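# Put the board on the stand with all finials upright

## Task

Raise the board and set it down on the stand so that each of the finials is still upright on the board.

## Robot and tools

Setup: four i2rt Big YAM arms, arm1 to arm4, each carrying a five-fingered right hand. Every pose is in one scene frame in metres, with the origin on the floor and +z up. Feet (base_link), each facing along its own +x: arm1 at (+0.483, +0.573, +0.729) quat_wxyz (+0.721, +0.000, -0.002, -0.693); arm2 at (-0.482, +0.570, +0.753) quat (+0.718, +0.002, +0.005, -0.696); arm3 at (-0.480, -0.571, +0.766) quat (+0.709, -0.004, -0.004, +0.705); arm4 at (+0.479, -0.579, +0.789) quat (+0.700, +0.007, -0.002, +0.714). The tables under the arms are at z=+0.720. The hand reaches about 1.07 m from the joint1 axis. Loose objects can get a brief outside push now and then.

Hand geometry: the hand point sits 0.045 m in front of the palm. Its +z runs along the straight fingers, +y comes out of the palm, and +x crosses the palm away from the thumb. Straight fingertips end 0.06 to 0.07 m past the point. With the thumb turned fully in front of the palm, the hand can wrap objects about 0.035 to 0.065 m thick, or a handle down to about 0.025 m. A pinch between thumb tip and index pad suits light items. A wrist bracket on the little finger side sticks out and can hit things. With joints 1, 5 and 6 at 0 and the hand level and pointing forward, the palm faces down and the thumb is on the left. The wrist camera is on the little finger side; with joint6 near -1.3 its image is upright.

Tool move: each of arm1, arm2, arm3, arm4 is an optional object of its own (leave an arm out to give it no command). Inside it:
- joints: a map from joint name to an absolute target. Arm joints are in radians: joint1_rad -2.879..2.879 (turn about the foot, positive counter-clockwise from above), joint2_rad 0..3.141 (shoulder), joint3_rad 0..3.019 (elbow), joint4_rad -1.692..1.57 (hand pitch, positive lifts the fingers), joint5_rad -1.57..1.57 (side swing, positive to the arm's right), joint6_rad -2.094..2.094 (roll, positive clockwise seen from behind). Hand keys hand_little, hand_ring, hand_middle, hand_index, hand_thumb_bend run from -1 (closed) to +1 (open). hand_thumb_turn runs from +1 (beside the palm) to -1 (in front of the palm). Two settings are also keys: hand_force_limit -1..1 is the force at which a closing motor stops, about 0 to 10 N at the fingertip (15 N for the thumb). hand_speed -0.96..1 runs from near zero up to full speed at +0.48. At the start these are 0 and -0.8.
- target: seven numbers [x, y, z, qw, qx, qy, qz], an absolute pose of the hand point in the scene frame, in the same form the "hand" line prints. The hand moves toward it in a straight line, starting from its hand_target. When target is used, joints may hold only hand keys.
- speed: top speed along the path in m/s, 0.002..4.3, default 0.25. Turning is capped at twice this in rad/s.
- min_time_s: 0.1..8 s, the least time that this arm's joint motions may take.
Also pass cameras: a list drawn from arm1_cam_wrist..arm4_cam_wrist, cam_high, or "all". An empty list returns no images. If omitted, a call with no action returns every camera and other calls return none. A move with no arms returns the full state. All motions in one call start together; hand paths end together, after at most 10 s, and no action runs past 15 s. Hands can lag behind the path or overshoot it, especially with a stretched arm. Paths do not avoid obstacles.

wait {seconds 0..10, cameras}: lets time pass without new commands. zoom_image {camera, region [x0,y0,x1,y1]}: pixel box, at most 504x504, in the newest image from that camera. show_instructions: shows the reference page. finished_scene {scene: 1}: ends the scene for good, so the board must already sit stable on its own.

Result lines: "move" lists the arms that were commanded. "as last shown" marks an arm that got nothing, and its statuses read "not commanded". "pictures" gives the image order. "hand" is the measured pose, which can be off at long reach. "hand_target" is the pose that matches the held joint targets. Done tolerance for a hand is 1 cm and 2 degrees. Other statuses: off_target (at rest short of the target), time_out (a stop; "on_its_own" shows what is still being pushed toward), not_followed, "joint command not followed" or "pose unreachable" (a safety check held the motion back). hand_stopped_by gives six words for little, ring, middle, index, thumb_bend, thumb_turn: moving, target, force, stalled, or fault. The *_load_n lines are fingertip loads in N, positive when pushed open; a drop to near 0 means the grip was lost. Joint velocities are in rad/s, and "within noise" means the arm is still. Joint torques 3 and 4 wrap at ±28 N m. A MOTOR HOT line warns of heat; at 100 °C that arm goes limp for 30 to 60 s. After a stop, re-send any target marked limit_stop_at_motor_heat. If one move or wait is refused or stopped, the later calls in the same reply are skipped.

Gripping: a finger motor moves only when its target changes by at least 0.002, and then it locks. To squeeze harder, raise hand_force_limit and send a target more closed than the reading. To open, send a target more open than the reading. For a gentle grip use hand_speed -0.94 or lower.

Avoid: pressing two robots together, or closing a hand on another robot's fingers (either can end the scene); fast joint-space swings; dropping or throwing the board or letting finials topple; pushing anything off the work area or onto the floor; hitting fixed objects; overloading fingers; and holding stretched poses long enough to overheat motors. While you think, the robots keep holding your last command.

Each tool is called after "Request:" by a JSON object that holds its "op" and its "data", one argument or row to a line.

Reference images:

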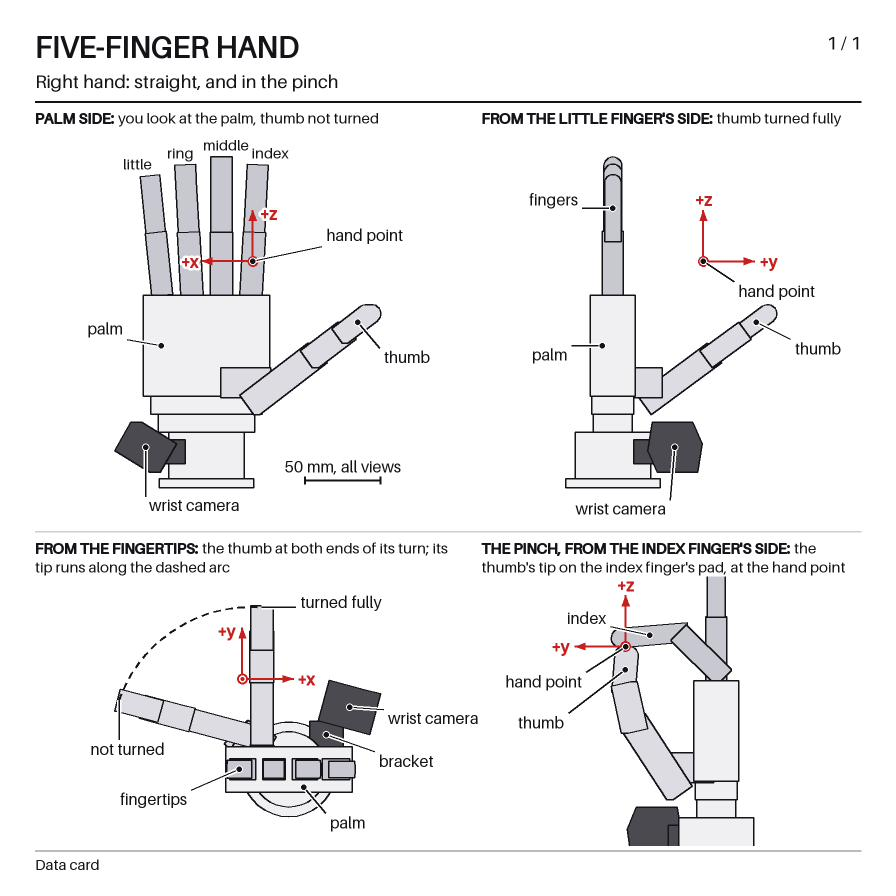

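## Session

Request:
{"op": "move", "data": {

}}

Scene clock: 0.00 s.
Joint torques (N m): no reading
Heat: arm1: hottest joint2_rad 27 °C; arm2: hottest joint4_rad 28 °C; arm3: hottest joint2_rad 29 °C; arm4: hottest joint3_rad 27 °C.
Joint velocities: within noise
arm1.joint_positions: joint1_rad=+0.206 joint2_rad=+0.527 joint3_rad=+1.330 joint4_rad=-1.455 joint5_rad=+0.251 joint6_rad=-1.262 hand_little=+1.000 hand_ring=+1.000 hand_middle=+1.000 hand_index=+1.000 hand_thumb_turn=+1.000 hand_thumb_bend=+1.000 hand_force_limit=+0.000 hand_speed=-0.800
arm1.joint_status: not commanded
arm1.hand_stopped_by: target,target,target,target,target,target
arm1.little_load_n: -0.5
arm1.ring_load_n: 0.0
arm1.middle_load_n: 0.0
arm1.index_load_n: 0.0
arm1.thumb_bend_load_n: -0.5
arm1.thumb_turn_load_n: 0.0
arm1.hand: x=+0.4289 y=+0.3917 z=+1.1946 quat_wxyz=(+0.312, +0.567, -0.687, +0.331) (m; scene frame)
arm1.hand_target: x=+0.4286 y=+0.3929 z=+1.2022 quat_wxyz=(+0.316, +0.563, -0.684, +0.340) (m; scene frame)
arm1.hand_status: not commanded
arm2.joint_positions: joint1_rad=+0.466 joint2_rad=+0.578 joint3_rad=+1.318 joint4_rad=-1.251 joint5_rad=+0.146 joint6_rad=-1.279 hand_little=+1.000 hand_ring=+1.000 hand_middle=+1.000 hand_index=+1.000 hand_thumb_turn=+1.000 hand_thumb_bend=+1.000 hand_force_limit=+0.000 hand_speed=-0.800
arm2.joint_status: not commanded
arm2.hand_stopped_by: target,target,target,target,target,target
arm2.little_load_n: 0.0
arm2.ring_load_n: 0.0
arm2.middle_load_n: 0.0
arm2.index_load_n: 0.0
arm2.thumb_bend_load_n: 0.5
arm2.thumb_turn_load_n: 0.0
arm2.hand: x=-0.4394 y=+0.3284 z=+1.2346 quat_wxyz=(+0.248, +0.646, -0.573, +0.438) (m; scene frame)
arm2.hand_target: x=-0.4400 y=+0.3294 z=+1.2427 quat_wxyz=(+0.251, +0.642, -0.571, +0.446) (m; scene frame)
arm2.hand_status: not commanded
arm3.joint_positions: joint1_rad=-0.370 joint2_rad=+0.615 joint3_rad=+1.327 joint4_rad=-1.484 joint5_rad=-0.055 joint6_rad=-1.382 hand_little=+1.000 hand_ring=+1.000 hand_middle=+1.000 hand_index=+1.000 hand_thumb_turn=+1.000 hand_thumb_bend=+1.000 hand_force_limit=+0.000 hand_speed=-0.800
arm3.joint_status: not commanded
arm3.hand_stopped_by: target,target,target,target,target,target
arm3.little_load_n: 0.0
arm3.ring_load_n: 0.0
arm3.middle_load_n: 0.0
arm3.index_load_n: 0.0
arm3.thumb_bend_load_n: 0.0
arm3.thumb_turn_load_n: 0.0
arm3.hand: x=-0.3695 y=-0.3951 z=+1.2024 quat_wxyz=(-0.265, +0.800, +0.455, +0.288) (m; scene frame)
arm3.hand_target: x=-0.3698 y=-0.3955 z=+1.2100 quat_wxyz=(-0.271, +0.797, +0.453, +0.294) (m; scene frame)
arm3.hand_status: not commanded
arm4.joint_positions: joint1_rad=+0.065 joint2_rad=+0.614 joint3_rad=+1.390 joint4_rad=-1.243 joint5_rad=+0.011 joint6_rad=-0.959 hand_little=+1.000 hand_ring=+1.000 hand_middle=+1.000 hand_index=+1.000 hand_thumb_turn=+1.000 hand_thumb_bend=+1.000 hand_force_limit=+0.000 hand_speed=-0.800
arm4.joint_status: not commanded
arm4.hand_stopped_by: target,target,target,target,target,target
arm4.little_load_n: 0.0
arm4.ring_load_n: 0.0
arm4.middle_load_n: 0.0
arm4.index_load_n: 0.0
arm4.thumb_bend_load_n: 0.0
arm4.thumb_turn_load_n: 0.0
arm4.hand: x=+0.4963 y=-0.3461 z=+1.2898 quat_wxyz=(-0.479, +0.737, +0.419, +0.226) (m; scene frame)
arm4.hand_target: x=+0.4965 y=-0.3476 z=+1.2979 quat_wxyz=(-0.486, +0.733, +0.417, +0.229) (m; scene frame)
arm4.hand_status: not commanded
pictures: arm1_cam_wrist, arm2_cam_wrist, arm3_cam_wrist, arm4_cam_wrist, cam_high

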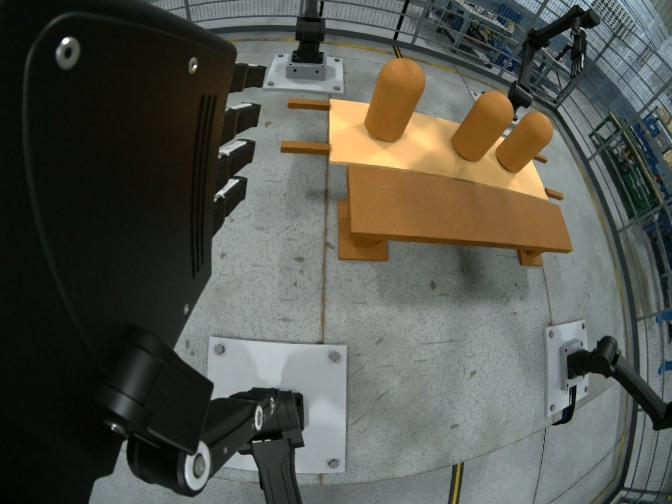

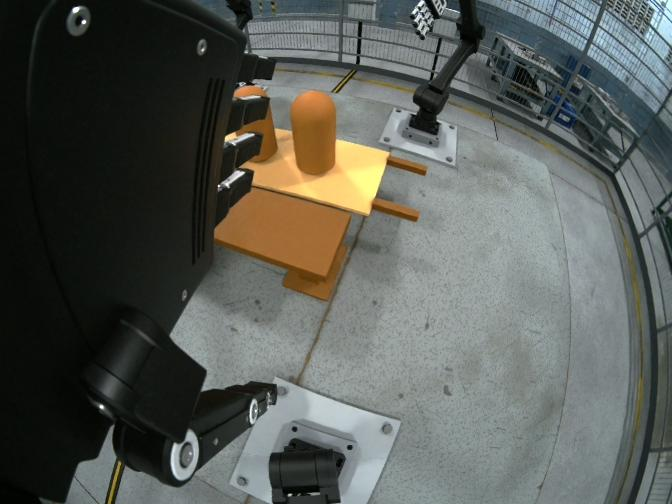

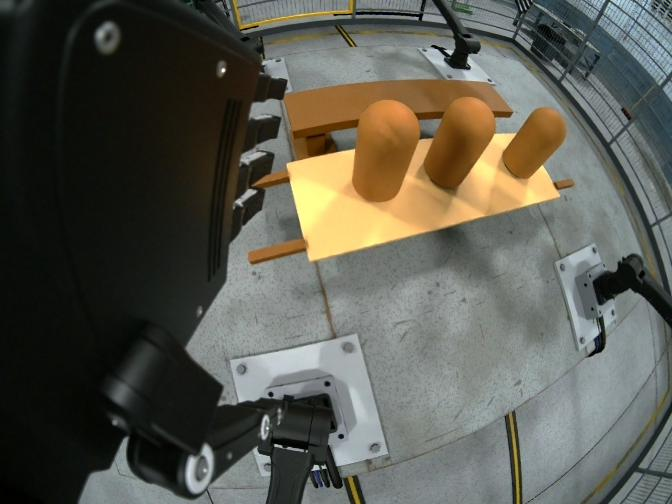

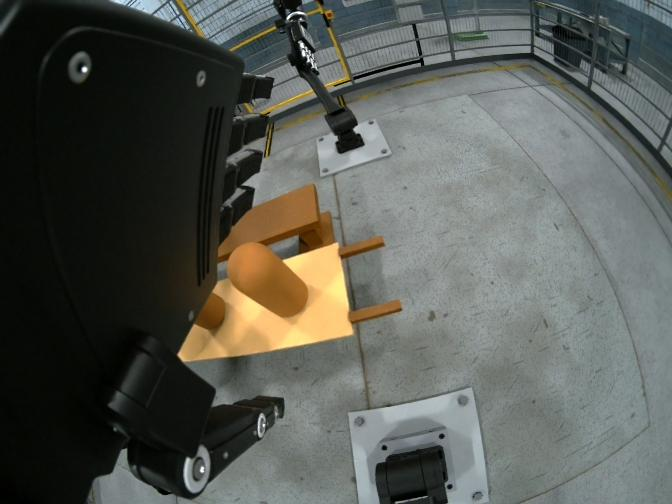

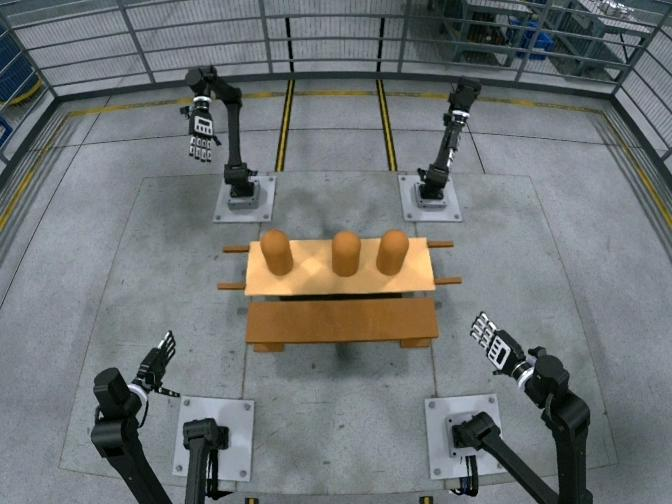

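Request:
{"op": "zoom_image", "data": {
  "camera": "cam_high",
  "region": [180, 200, 500, 380]
}}

Request:
{"op": "zoom_image", "data": {
  "camera": "cam_high",
  "region": [80, 60, 584, 504]
}}

Request:
{"op": "zoom_image", "data": {
  "camera": "arm3_cam_wrist",
  "region": [220, 60, 600, 300]
}}

Request:
{"op": "zoom_image", "data": {
  "camera": "arm1_cam_wrist",
  "region": [220, 40, 600, 300]
}}

Scaled by 1.575 from the camera's image (finer frame: 960x720).

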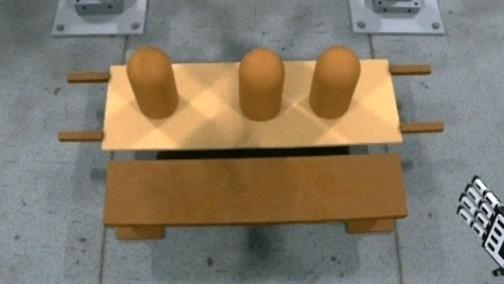

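Scaled by 1.000.

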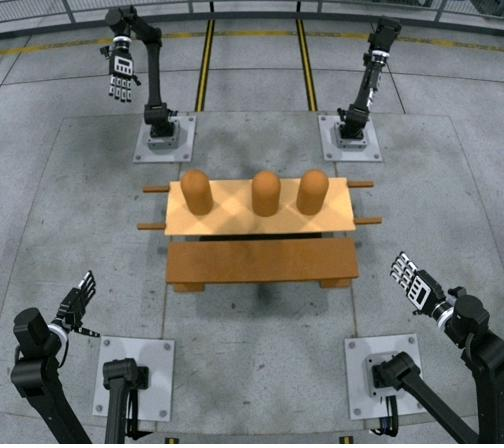

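Scaled by 1.326 from the camera's image (finer frame: 960x720).

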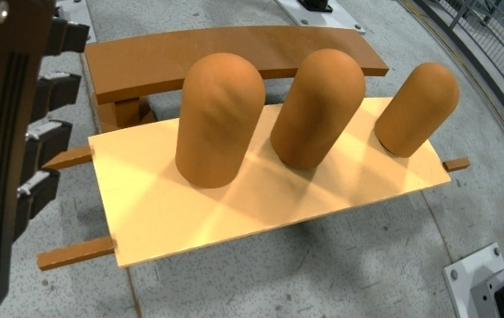

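Scaled by 1.326 from the camera's image (finer frame: 960x720).

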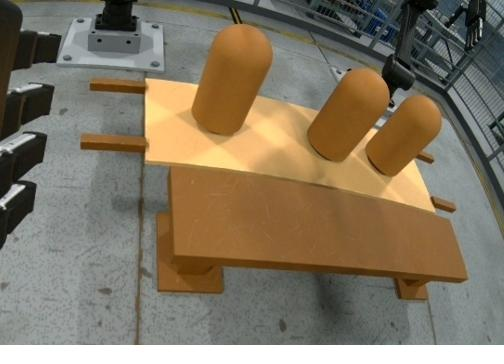

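Request:
{"op": "zoom_image", "data": {
  "camera": "arm4_cam_wrist",
  "region": [160, 140, 460, 380]
}}

Request:
{"op": "zoom_image", "data": {
  "camera": "arm2_cam_wrist",
  "region": [180, 60, 480, 320]
}}

Request:
{"op": "zoom_image", "data": {
  "camera": "arm1_cam_wrist",
  "region": [320, 140, 600, 300]
}}

Request:
{"op": "zoom_image", "data": {
  "camera": "cam_high",
  "region": [200, 220, 480, 360]
}}

Scaled by 1.680 from the camera's image (finer frame: 960x720).

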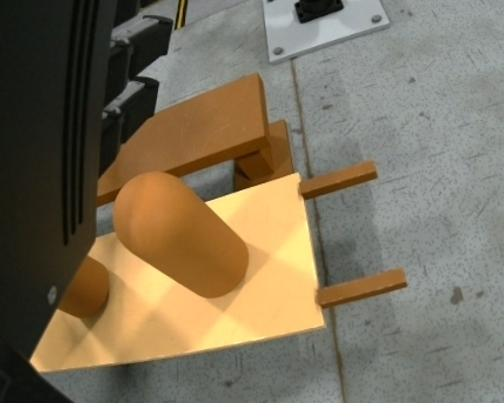

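Scaled by 1.680 from the camera's image (finer frame: 960x720).

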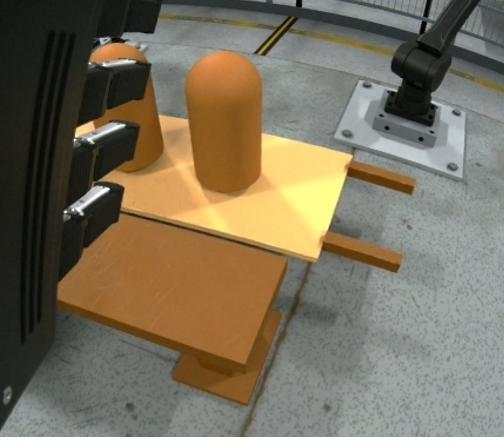

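Scaled by 1.800 from the camera's image (finer frame: 960x720).

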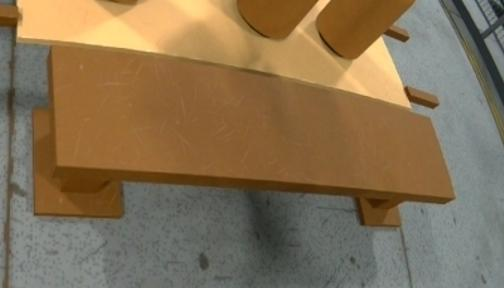

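Scaled by 1.800 from the camera's image (finer frame: 960x720).

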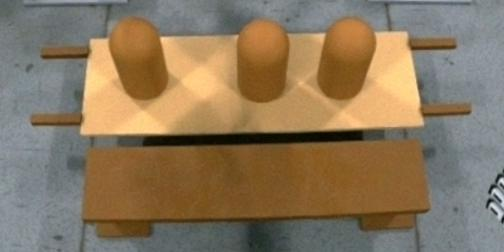

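Request:
{"op": "move", "data": {
  "arm1": {"target": [0.505, -0.02, 0.98, 0, 0, 0.7071, -0.7071], "speed": 0.25, "joints": {"hand_speed": -0.4, "hand_thumb_turn": -1}},
  "arm2": {"target": [-0.44, -0.05, 0.98, 0, 0, 0.7071, -0.7071], "speed": 0.25, "joints": {"hand_speed": -0.4, "hand_thumb_turn": -1}},
  "arm3": {"target": [-0.51, -0.28, 0.98, 0.7071, -0.7071, 0, 0], "speed": 0.25, "joints": {"hand_speed": -0.4, "hand_thumb_turn": -1}},
  "arm4": {"target": [0.435, -0.244, 0.98, 0.7071, -0.7071, 0, 0], "speed": 0.25, "joints": {"hand_speed": -0.4, "hand_thumb_turn": -1}},
  "cameras": ["all"]
}}

Scene clock: 14.57 s.
Joint torques (N m): arm1=[0.79 -10.17 7.99 3.07 0.03 0.02] | arm2=[1.03 -11.58 11.81 3.07 0.11 0.13] | arm3=[0.79 3.6 11.4 2.35 0.14 0.2] | arm4=[0.79 1.38 8.58 1.72 0.21 -0.08]
Heat: arm1: hottest joint2_rad 27 °C; arm2: hottest joint4_rad 28 °C; arm3: hottest joint3_rad 31 °C; arm4: hottest joint3_rad 28 °C.
move: arm1 done; arm2 off_target; arm3 done; arm4 done
Joint velocities: within noise
arm1.joint_positions: joint1_rad=-0.066 joint2_rad=+1.336 joint3_rad=+0.772 joint4_rad=+0.543 joint5_rad=-0.022 joint6_rad=-0.012 hand_little=+1.000 hand_ring=+1.000 hand_middle=+1.000 hand_index=+1.000 hand_thumb_turn=-1.000 hand_thumb_bend=+1.000 hand_force_limit=+0.000 hand_speed=-0.400
arm1.joint_status: all done
arm1.hand_stopped_by: target,target,target,target,target,target
arm1.little_load_n: 0.0
arm1.ring_load_n: 0.0
arm1.middle_load_n: 0.0
arm1.index_load_n: 0.0
arm1.thumb_bend_load_n: 0.0
arm1.thumb_turn_load_n: 0.0
arm1.hand: x=+0.5001 y=-0.0164 z=+0.9750 quat_wxyz=(+0.005, +0.001, -0.714, +0.701)
arm1.hand_target: x=+0.5050 y=-0.0199 z=+0.9802 quat_wxyz=(+0.000, +0.000, -0.707, +0.707)
arm1.hand_status: done (0.008 m and 1.2 deg from the pose sent, 0.470 m and 87.9 deg at the start)
arm2.joint_positions: joint1_rad=-0.001 joint2_rad=+1.431 joint3_rad=+0.776 joint4_rad=+0.618 joint5_rad=+0.021 joint6_rad=-0.007 hand_little=+1.000 hand_ring=+1.000 hand_middle=+1.000 hand_index=+1.000 hand_thumb_turn=-1.000 hand_thumb_bend=+1.000 hand_force_limit=+0.000 hand_speed=-0.400
arm2.joint_status: all done
arm2.hand_stopped_by: target,target,target,target,target,target
arm2.little_load_n: 0.0
arm2.ring_load_n: 0.0
arm2.middle_load_n: -0.5
arm2.index_load_n: 0.0
arm2.thumb_bend_load_n: 0.0
arm2.thumb_turn_load_n: 0.0
arm2.hand: x=-0.4367 y=-0.0371 z=+0.9580 quat_wxyz=(+0.001, +0.008, -0.724, +0.690)
arm2.hand_target: x=-0.4401 y=-0.0488 z=+0.9803 quat_wxyz=(+0.000, +0.000, -0.707, +0.707)
arm2.hand_status: off_target (0.026 m and 2.9 deg from the pose sent, 0.456 m and 88.7 deg at the start)
arm3.joint_positions: joint1_rad=-0.042 joint2_rad=+0.042 joint3_rad=+0.211 joint4_rad=-0.183 joint5_rad=-0.040 joint6_rad=-0.002 hand_little=+1.000 hand_ring=+1.000 hand_middle=+1.000 hand_index=+1.000 hand_thumb_turn=-1.000 hand_thumb_bend=+1.000 hand_force_limit=+0.000 hand_speed=-0.400
arm3.joint_status: all done
arm3.hand_stopped_by: target,target,target,target,target,target
arm3.little_load_n: 0.0
arm3.ring_load_n: 0.0
arm3.middle_load_n: 0.0
arm3.index_load_n: 0.0
arm3.thumb_bend_load_n: 0.0
arm3.thumb_turn_load_n: 0.5
arm3.hand: x=-0.5065 y=-0.2806 z=+0.9801 quat_wxyz=(-0.702, +0.712, +0.002, +0.008)
arm3.hand_target: x=-0.5099 y=-0.2801 z=+0.9800 quat_wxyz=(-0.707, +0.707, +0.000, +0.000)
arm3.hand_status: done (0.004 m and 1.2 deg from the pose sent, 0.287 m and 82.3 deg at the start)
arm4.joint_positions: joint1_rad=+0.075 joint2_rad=+0.390 joint3_rad=+0.173 joint4_rad=+0.204 joint5_rad=+0.102 joint6_rad=-0.018 hand_little=+1.000 hand_ring=+1.000 hand_middle=+1.000 hand_index=+1.000 hand_thumb_turn=-1.000 hand_thumb_bend=+1.000 hand_force_limit=+0.000 hand_speed=-0.400
arm4.joint_status: all done
arm4.hand_stopped_by: target,target,target,target,target,target
arm4.little_load_n: -0.5
arm4.ring_load_n: 0.0
arm4.middle_load_n: 0.0
arm4.index_load_n: -0.5
arm4.thumb_bend_load_n: 0.0
arm4.thumb_turn_load_n: 0.0
arm4.hand: x=+0.4387 y=-0.2435 z=+0.9844 quat_wxyz=(-0.707, +0.707, +0.002, +0.007)
arm4.hand_target: x=+0.4351 y=-0.2442 z=+0.9800 quat_wxyz=(-0.707, +0.707, +0.000, +0.000)
arm4.hand_status: done (0.006 m and 0.8 deg from the pose sent, 0.332 m and 61.3 deg at the start)
pictures: arm1_cam_wrist, arm2_cam_wrist, arm3_cam_wrist, arm4_cam_wrist, cam_high

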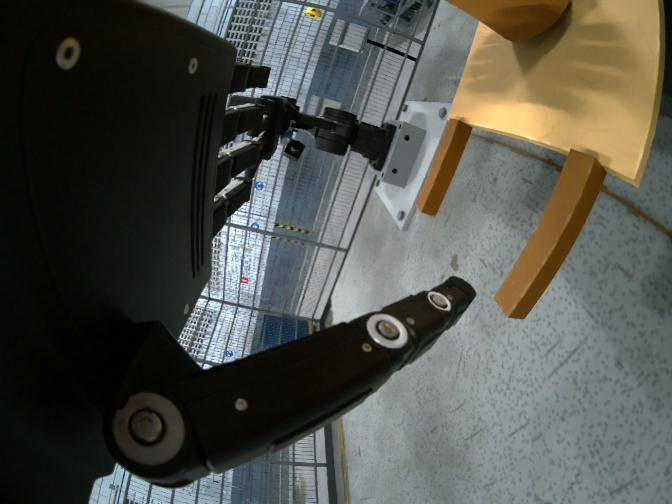

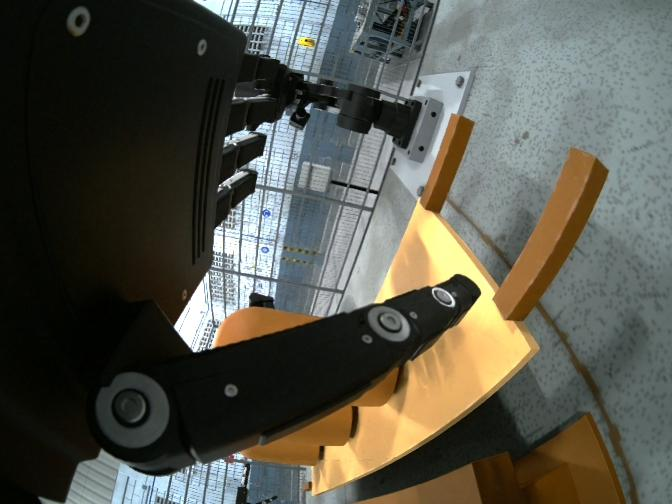

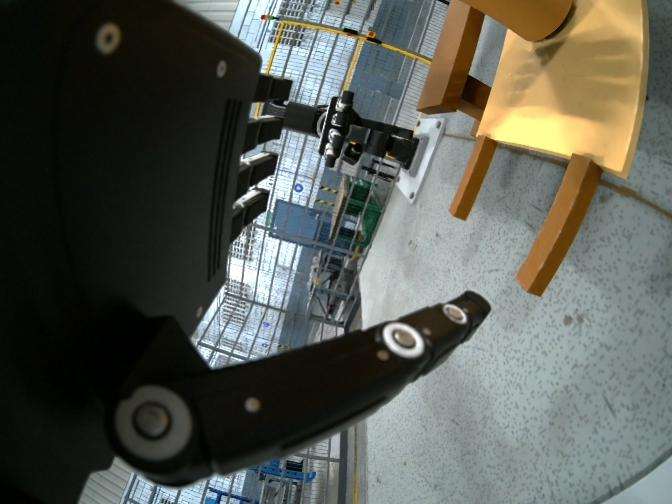

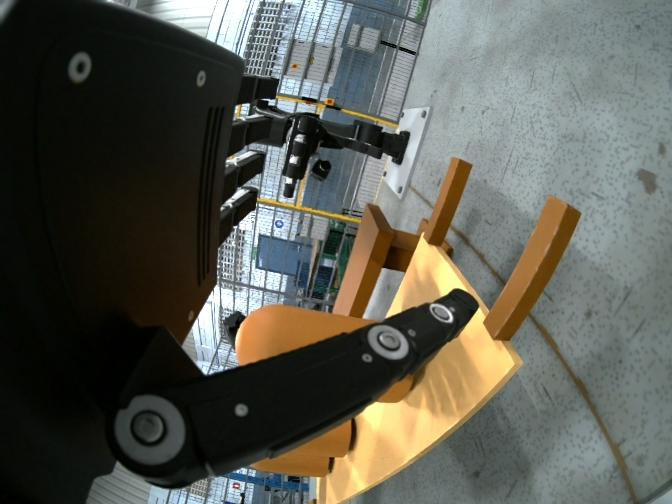

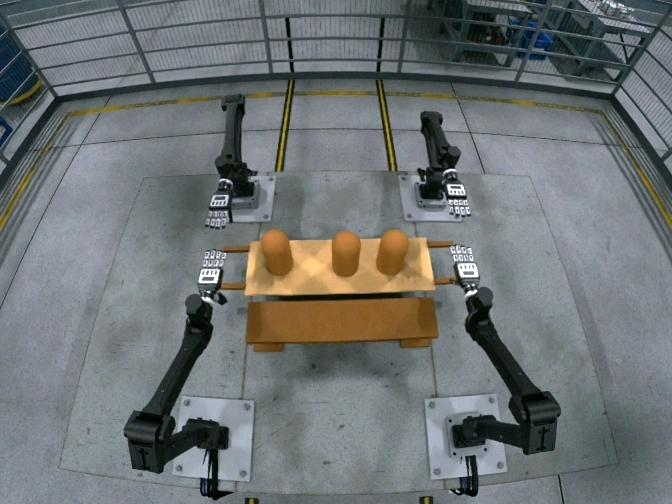

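Request:
{"op": "zoom_image", "data": {
  "camera": "cam_high",
  "region": [190, 180, 290, 330]
}}

Request:
{"op": "zoom_image", "data": {
  "camera": "cam_high",
  "region": [400, 180, 500, 330]
}}

Scaled by 3.360 from the camera's image (finer frame: 960x720).

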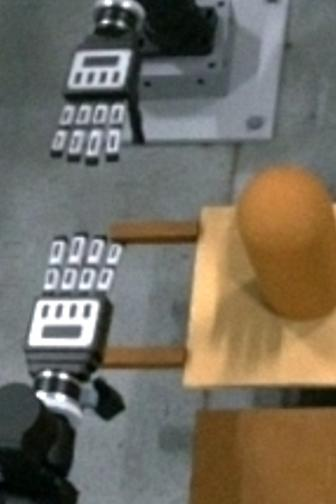

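Scaled by 3.360 from the camera's image (finer frame: 960x720).

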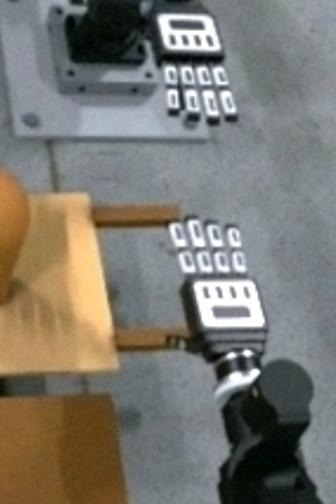

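Request:
{"op": "zoom_image", "data": {
  "camera": "arm1_cam_wrist",
  "region": [380, 60, 672, 340]
}}

Request:
{"op": "zoom_image", "data": {
  "camera": "arm2_cam_wrist",
  "region": [380, 60, 672, 340]
}}

Request:
{"op": "zoom_image", "data": {
  "camera": "arm3_cam_wrist",
  "region": [380, 60, 672, 340]
}}

Request:
{"op": "zoom_image", "data": {
  "camera": "arm4_cam_wrist",
  "region": [380, 100, 672, 380]
}}

Scaled by 1.726 from the camera's image (finer frame: 960x720).

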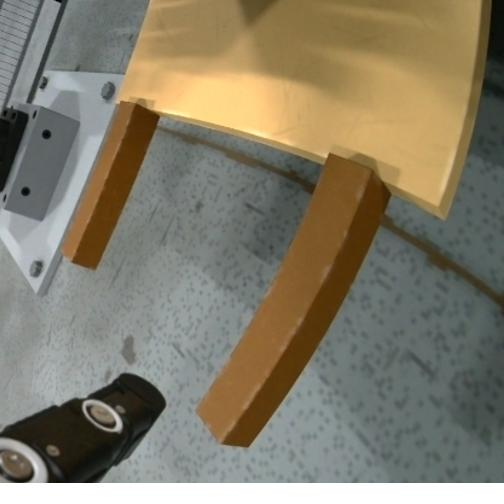

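Scaled by 1.726 from the camera's image (finer frame: 960x720).

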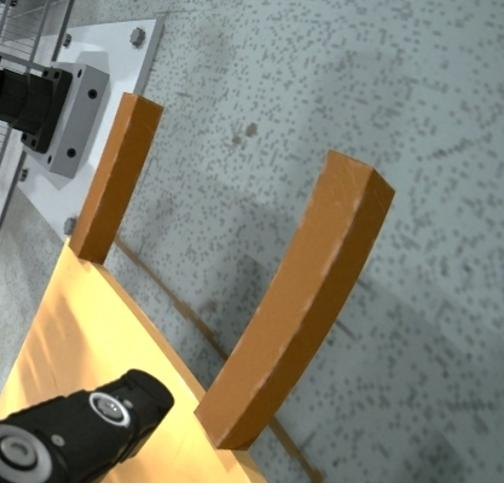

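Scaled by 1.726 from the camera's image (finer frame: 960x720).

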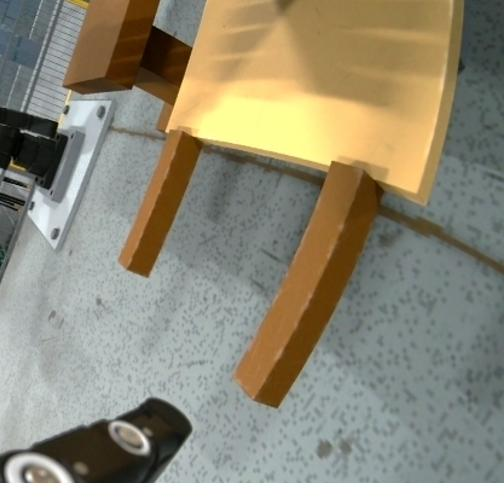

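Scaled by 1.726 from the camera's image (finer frame: 960x720).

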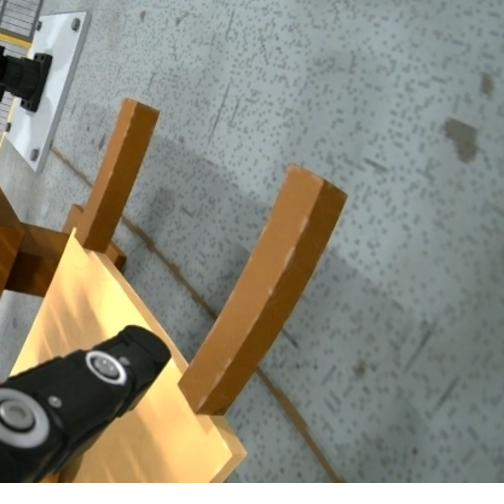

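Request:
{"op": "move", "data": {
  "arm1": {"target": [0.502, -0.008, 0.905, 0, 0, 0.7071, -0.7071], "speed": 0.1},
  "arm2": {"target": [-0.440, -0.032, 0.92, 0, 0, 0.7071, -0.7071], "speed": 0.1},
  "arm3": {"target": [-0.505, -0.258, 0.905, 0.7071, -0.7071, 0, 0], "speed": 0.1},
  "arm4": {"target": [0.425, -0.228, 0.905, 0.7071, -0.7071, 0, 0], "speed": 0.1},
  "cameras": ["all"]
}}

Scene clock: 26.27 s.
Joint torques (N m): arm1=[0.03 -9.82 6.08 3.04 -0.15 0.02] | arm2=[1.2 -11.11 7.53 3.02 0.13 0.11] | arm3=[-0.79 3.9 11.32 2.43 0 0.18] | arm4=[1.73 0.15 6.22 1.58 0.29 -0.09]
Heat: arm1: hottest joint3_rad 28 °C; arm2: hottest joint4_rad 28 °C; arm3: hottest joint3_rad 33 °C; arm4: hottest joint3_rad 29 °C.
move: arm1 done; arm2 done; arm3 done; arm4 done
Joint velocities: within noise
arm1.joint_positions: joint1_rad=-0.066 joint2_rad=+1.455 joint3_rad=+0.659 joint4_rad=+0.796 joint5_rad=-0.025 joint6_rad=-0.012 hand_little=+1.000 hand_ring=+1.000 hand_middle=+1.000 hand_index=+1.000 hand_thumb_turn=-1.000 hand_thumb_bend=+1.000 hand_force_limit=+0.000 hand_speed=-0.400
arm1.joint_status: not commanded
arm1.hand_stopped_by: target,target,target,target,target,target
arm1.little_load_n: 0.0
arm1.ring_load_n: 0.0
arm1.middle_load_n: 0.0
arm1.index_load_n: 0.0
arm1.thumb_bend_load_n: 0.0
arm1.thumb_turn_load_n: 0.0
arm1.hand: x=+0.5012 y=-0.0081 z=+0.9119 quat_wxyz=(+0.004, +0.002, -0.706, +0.708)
arm1.hand_target: x=+0.5020 y=-0.0079 z=+0.9051 quat_wxyz=(+0.000, +0.000, -0.707, +0.707)
arm1.hand_status: done (0.007 m and 0.5 deg from the pose sent, 0.070 m and 1.2 deg at the start)
arm2.joint_positions: joint1_rad=-0.001 joint2_rad=+1.510 joint3_rad=+0.706 joint4_rad=+0.818 joint5_rad=+0.023 joint6_rad=-0.007 hand_little=+1.000 hand_ring=+1.000 hand_middle=+1.000 hand_index=+1.000 hand_thumb_turn=-1.000 hand_thumb_bend=+1.000 hand_force_limit=+0.000 hand_speed=-0.400
arm2.joint_status: not commanded
arm2.hand_stopped_by: target,target,target,target,target,target
arm2.little_load_n: -0.5
arm2.ring_load_n: 0.0
arm2.middle_load_n: 0.0
arm2.index_load_n: 0.0
arm2.thumb_bend_load_n: 0.0
arm2.thumb_turn_load_n: 0.0
arm2.hand: x=-0.4374 y=-0.0329 z=+0.9274 quat_wxyz=(+0.001, +0.006, -0.706, +0.708)
arm2.hand_target: x=-0.4400 y=-0.0320 z=+0.9202 quat_wxyz=(+0.000, +0.000, -0.707, +0.707)
arm2.hand_status: done (0.008 m and 0.8 deg from the pose sent, 0.038 m and 2.9 deg at the start)
arm3.joint_positions: joint1_rad=-0.048 joint2_rad=+0.267 joint3_rad=+0.023 joint4_rad=+0.245 joint5_rad=-0.061 joint6_rad=-0.002 hand_little=+1.000 hand_ring=+1.000 hand_middle=+1.000 hand_index=+1.000 hand_thumb_turn=-1.000 hand_thumb_bend=+1.000 hand_force_limit=+0.000 hand_speed=-0.400
arm3.joint_status: not commanded
arm3.hand_stopped_by: target,target,target,target,target,target
arm3.little_load_n: -0.5
arm3.ring_load_n: 0.0
arm3.middle_load_n: 0.0
arm3.index_load_n: 0.0
arm3.thumb_bend_load_n: 0.0
arm3.thumb_turn_load_n: 0.0
arm3.hand: x=-0.5071 y=-0.2578 z=+0.9093 quat_wxyz=(-0.707, +0.707, +0.008, +0.002)
arm3.hand_target: x=-0.5051 y=-0.2582 z=+0.9051 quat_wxyz=(-0.707, +0.707, +0.000, +0.000)
arm3.hand_status: done (0.005 m and 0.9 deg from the pose sent, 0.078 m and 1.2 deg at the start)
arm4.joint_positions: joint1_rad=+0.123 joint2_rad=+0.919 joint3_rad=+0.040 joint4_rad=+0.868 joint5_rad=+0.150 joint6_rad=-0.016 hand_little=+1.000 hand_ring=+1.000 hand_middle=+1.000 hand_index=+1.000 hand_thumb_turn=-1.000 hand_thumb_bend=+1.000 hand_force_limit=+0.000 hand_speed=-0.400
arm4.joint_status: not commanded
arm4.hand_stopped_by: target,target,target,target,target,target
arm4.little_load_n: -0.5
arm4.ring_load_n: 0.0
arm4.middle_load_n: 0.0
arm4.index_load_n: 0.0
arm4.thumb_bend_load_n: 0.0
arm4.thumb_turn_load_n: 0.0
arm4.hand: x=+0.4282 y=-0.2241 z=+0.9087 quat_wxyz=(-0.707, +0.707, +0.001, +0.006)
arm4.hand_target: x=+0.4252 y=-0.2281 z=+0.9049 quat_wxyz=(-0.707, +0.707, +0.000, +0.000)
arm4.hand_status: done (0.006 m and 0.7 deg from the pose sent, 0.082 m and 0.8 deg at the start)
pictures: arm1_cam_wrist, arm2_cam_wrist, arm3_cam_wrist, arm4_cam_wrist, cam_high

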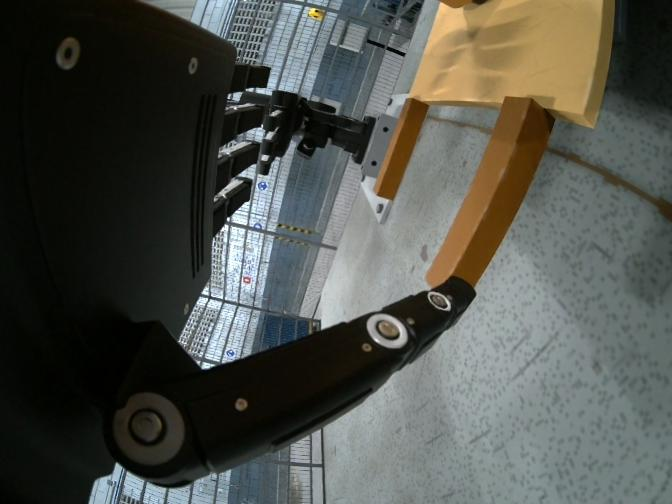

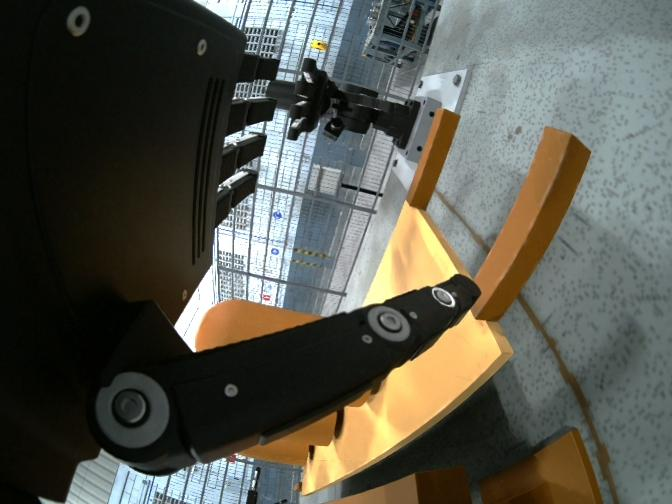

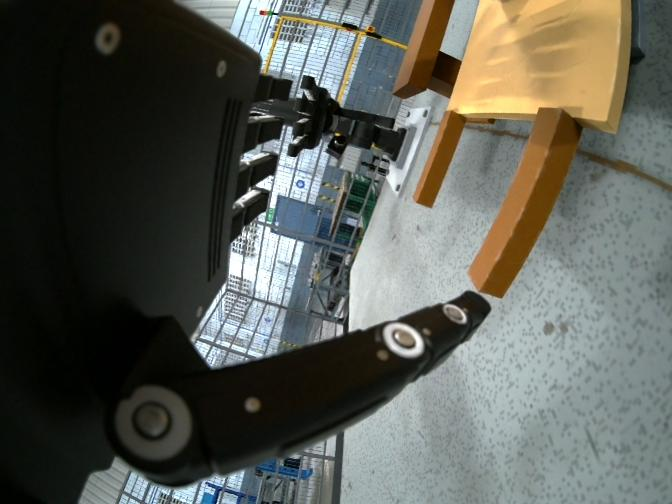

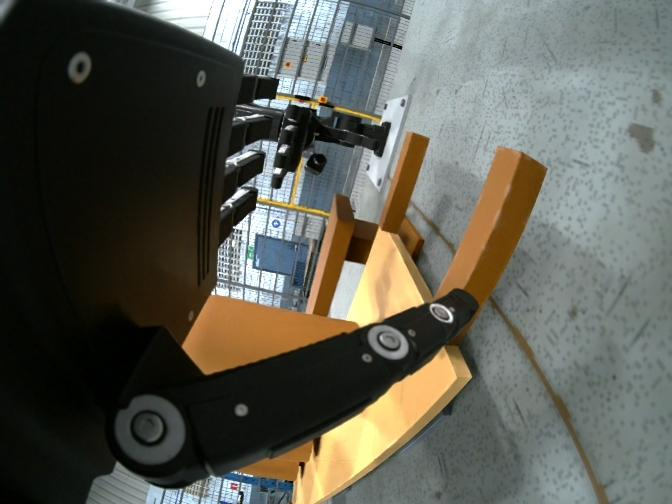

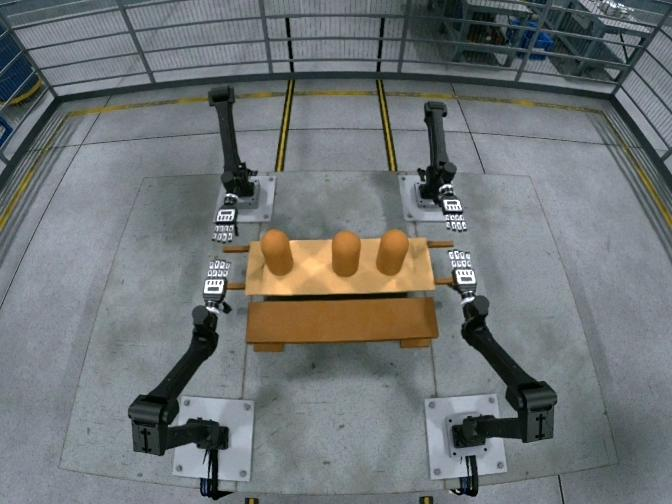

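Request:
{"op": "zoom_image", "data": {
  "camera": "arm1_cam_wrist",
  "region": [340, 60, 640, 320]
}}

Request:
{"op": "zoom_image", "data": {
  "camera": "arm2_cam_wrist",
  "region": [380, 80, 640, 380]
}}

Request:
{"op": "zoom_image", "data": {
  "camera": "arm3_cam_wrist",
  "region": [380, 60, 660, 340]
}}

Request:
{"op": "zoom_image", "data": {
  "camera": "arm4_cam_wrist",
  "region": [340, 100, 620, 400]
}}

Request:
{"op": "zoom_image", "data": {
  "camera": "cam_high",
  "region": [200, 190, 280, 330]
}}

Request:
{"op": "zoom_image", "data": {
  "camera": "cam_high",
  "region": [405, 190, 485, 330]
}}

Scaled by 1.680 from the camera's image (finer frame: 960x720).

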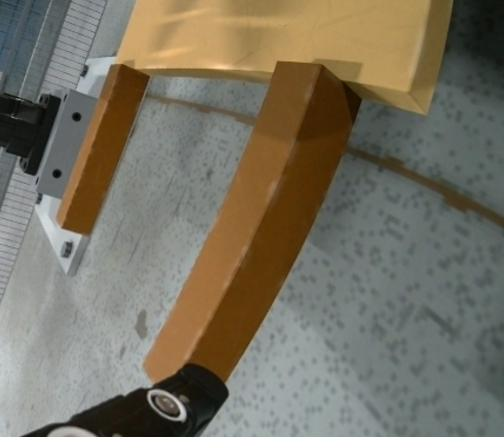

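Scaled by 1.680 from the camera's image (finer frame: 960x720).

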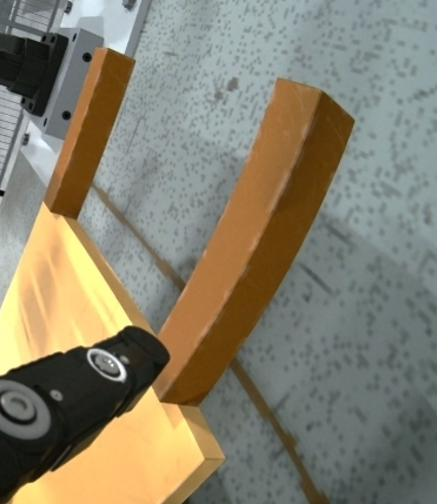

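Scaled by 1.800 from the camera's image (finer frame: 960x720).

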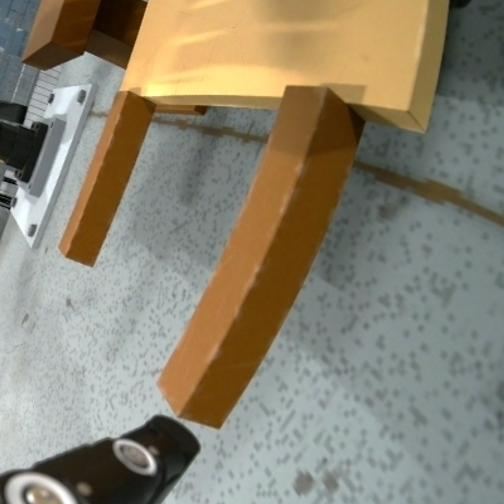

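Scaled by 1.680 from the camera's image (finer frame: 960x720).

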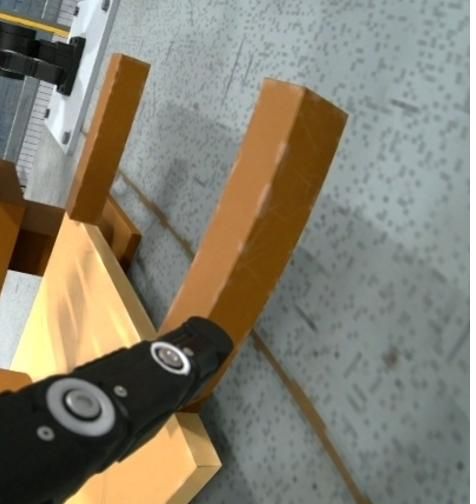

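Scaled by 3.600 from the camera's image (finer frame: 960x720).

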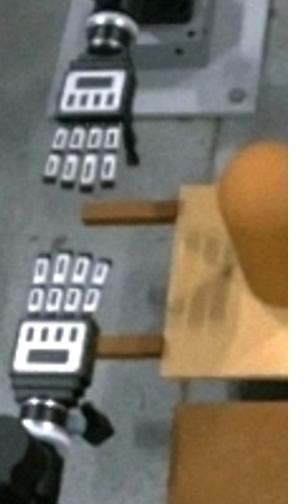

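Scaled by 3.600 from the camera's image (finer frame: 960x720).

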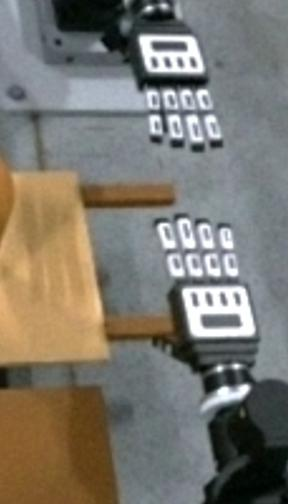

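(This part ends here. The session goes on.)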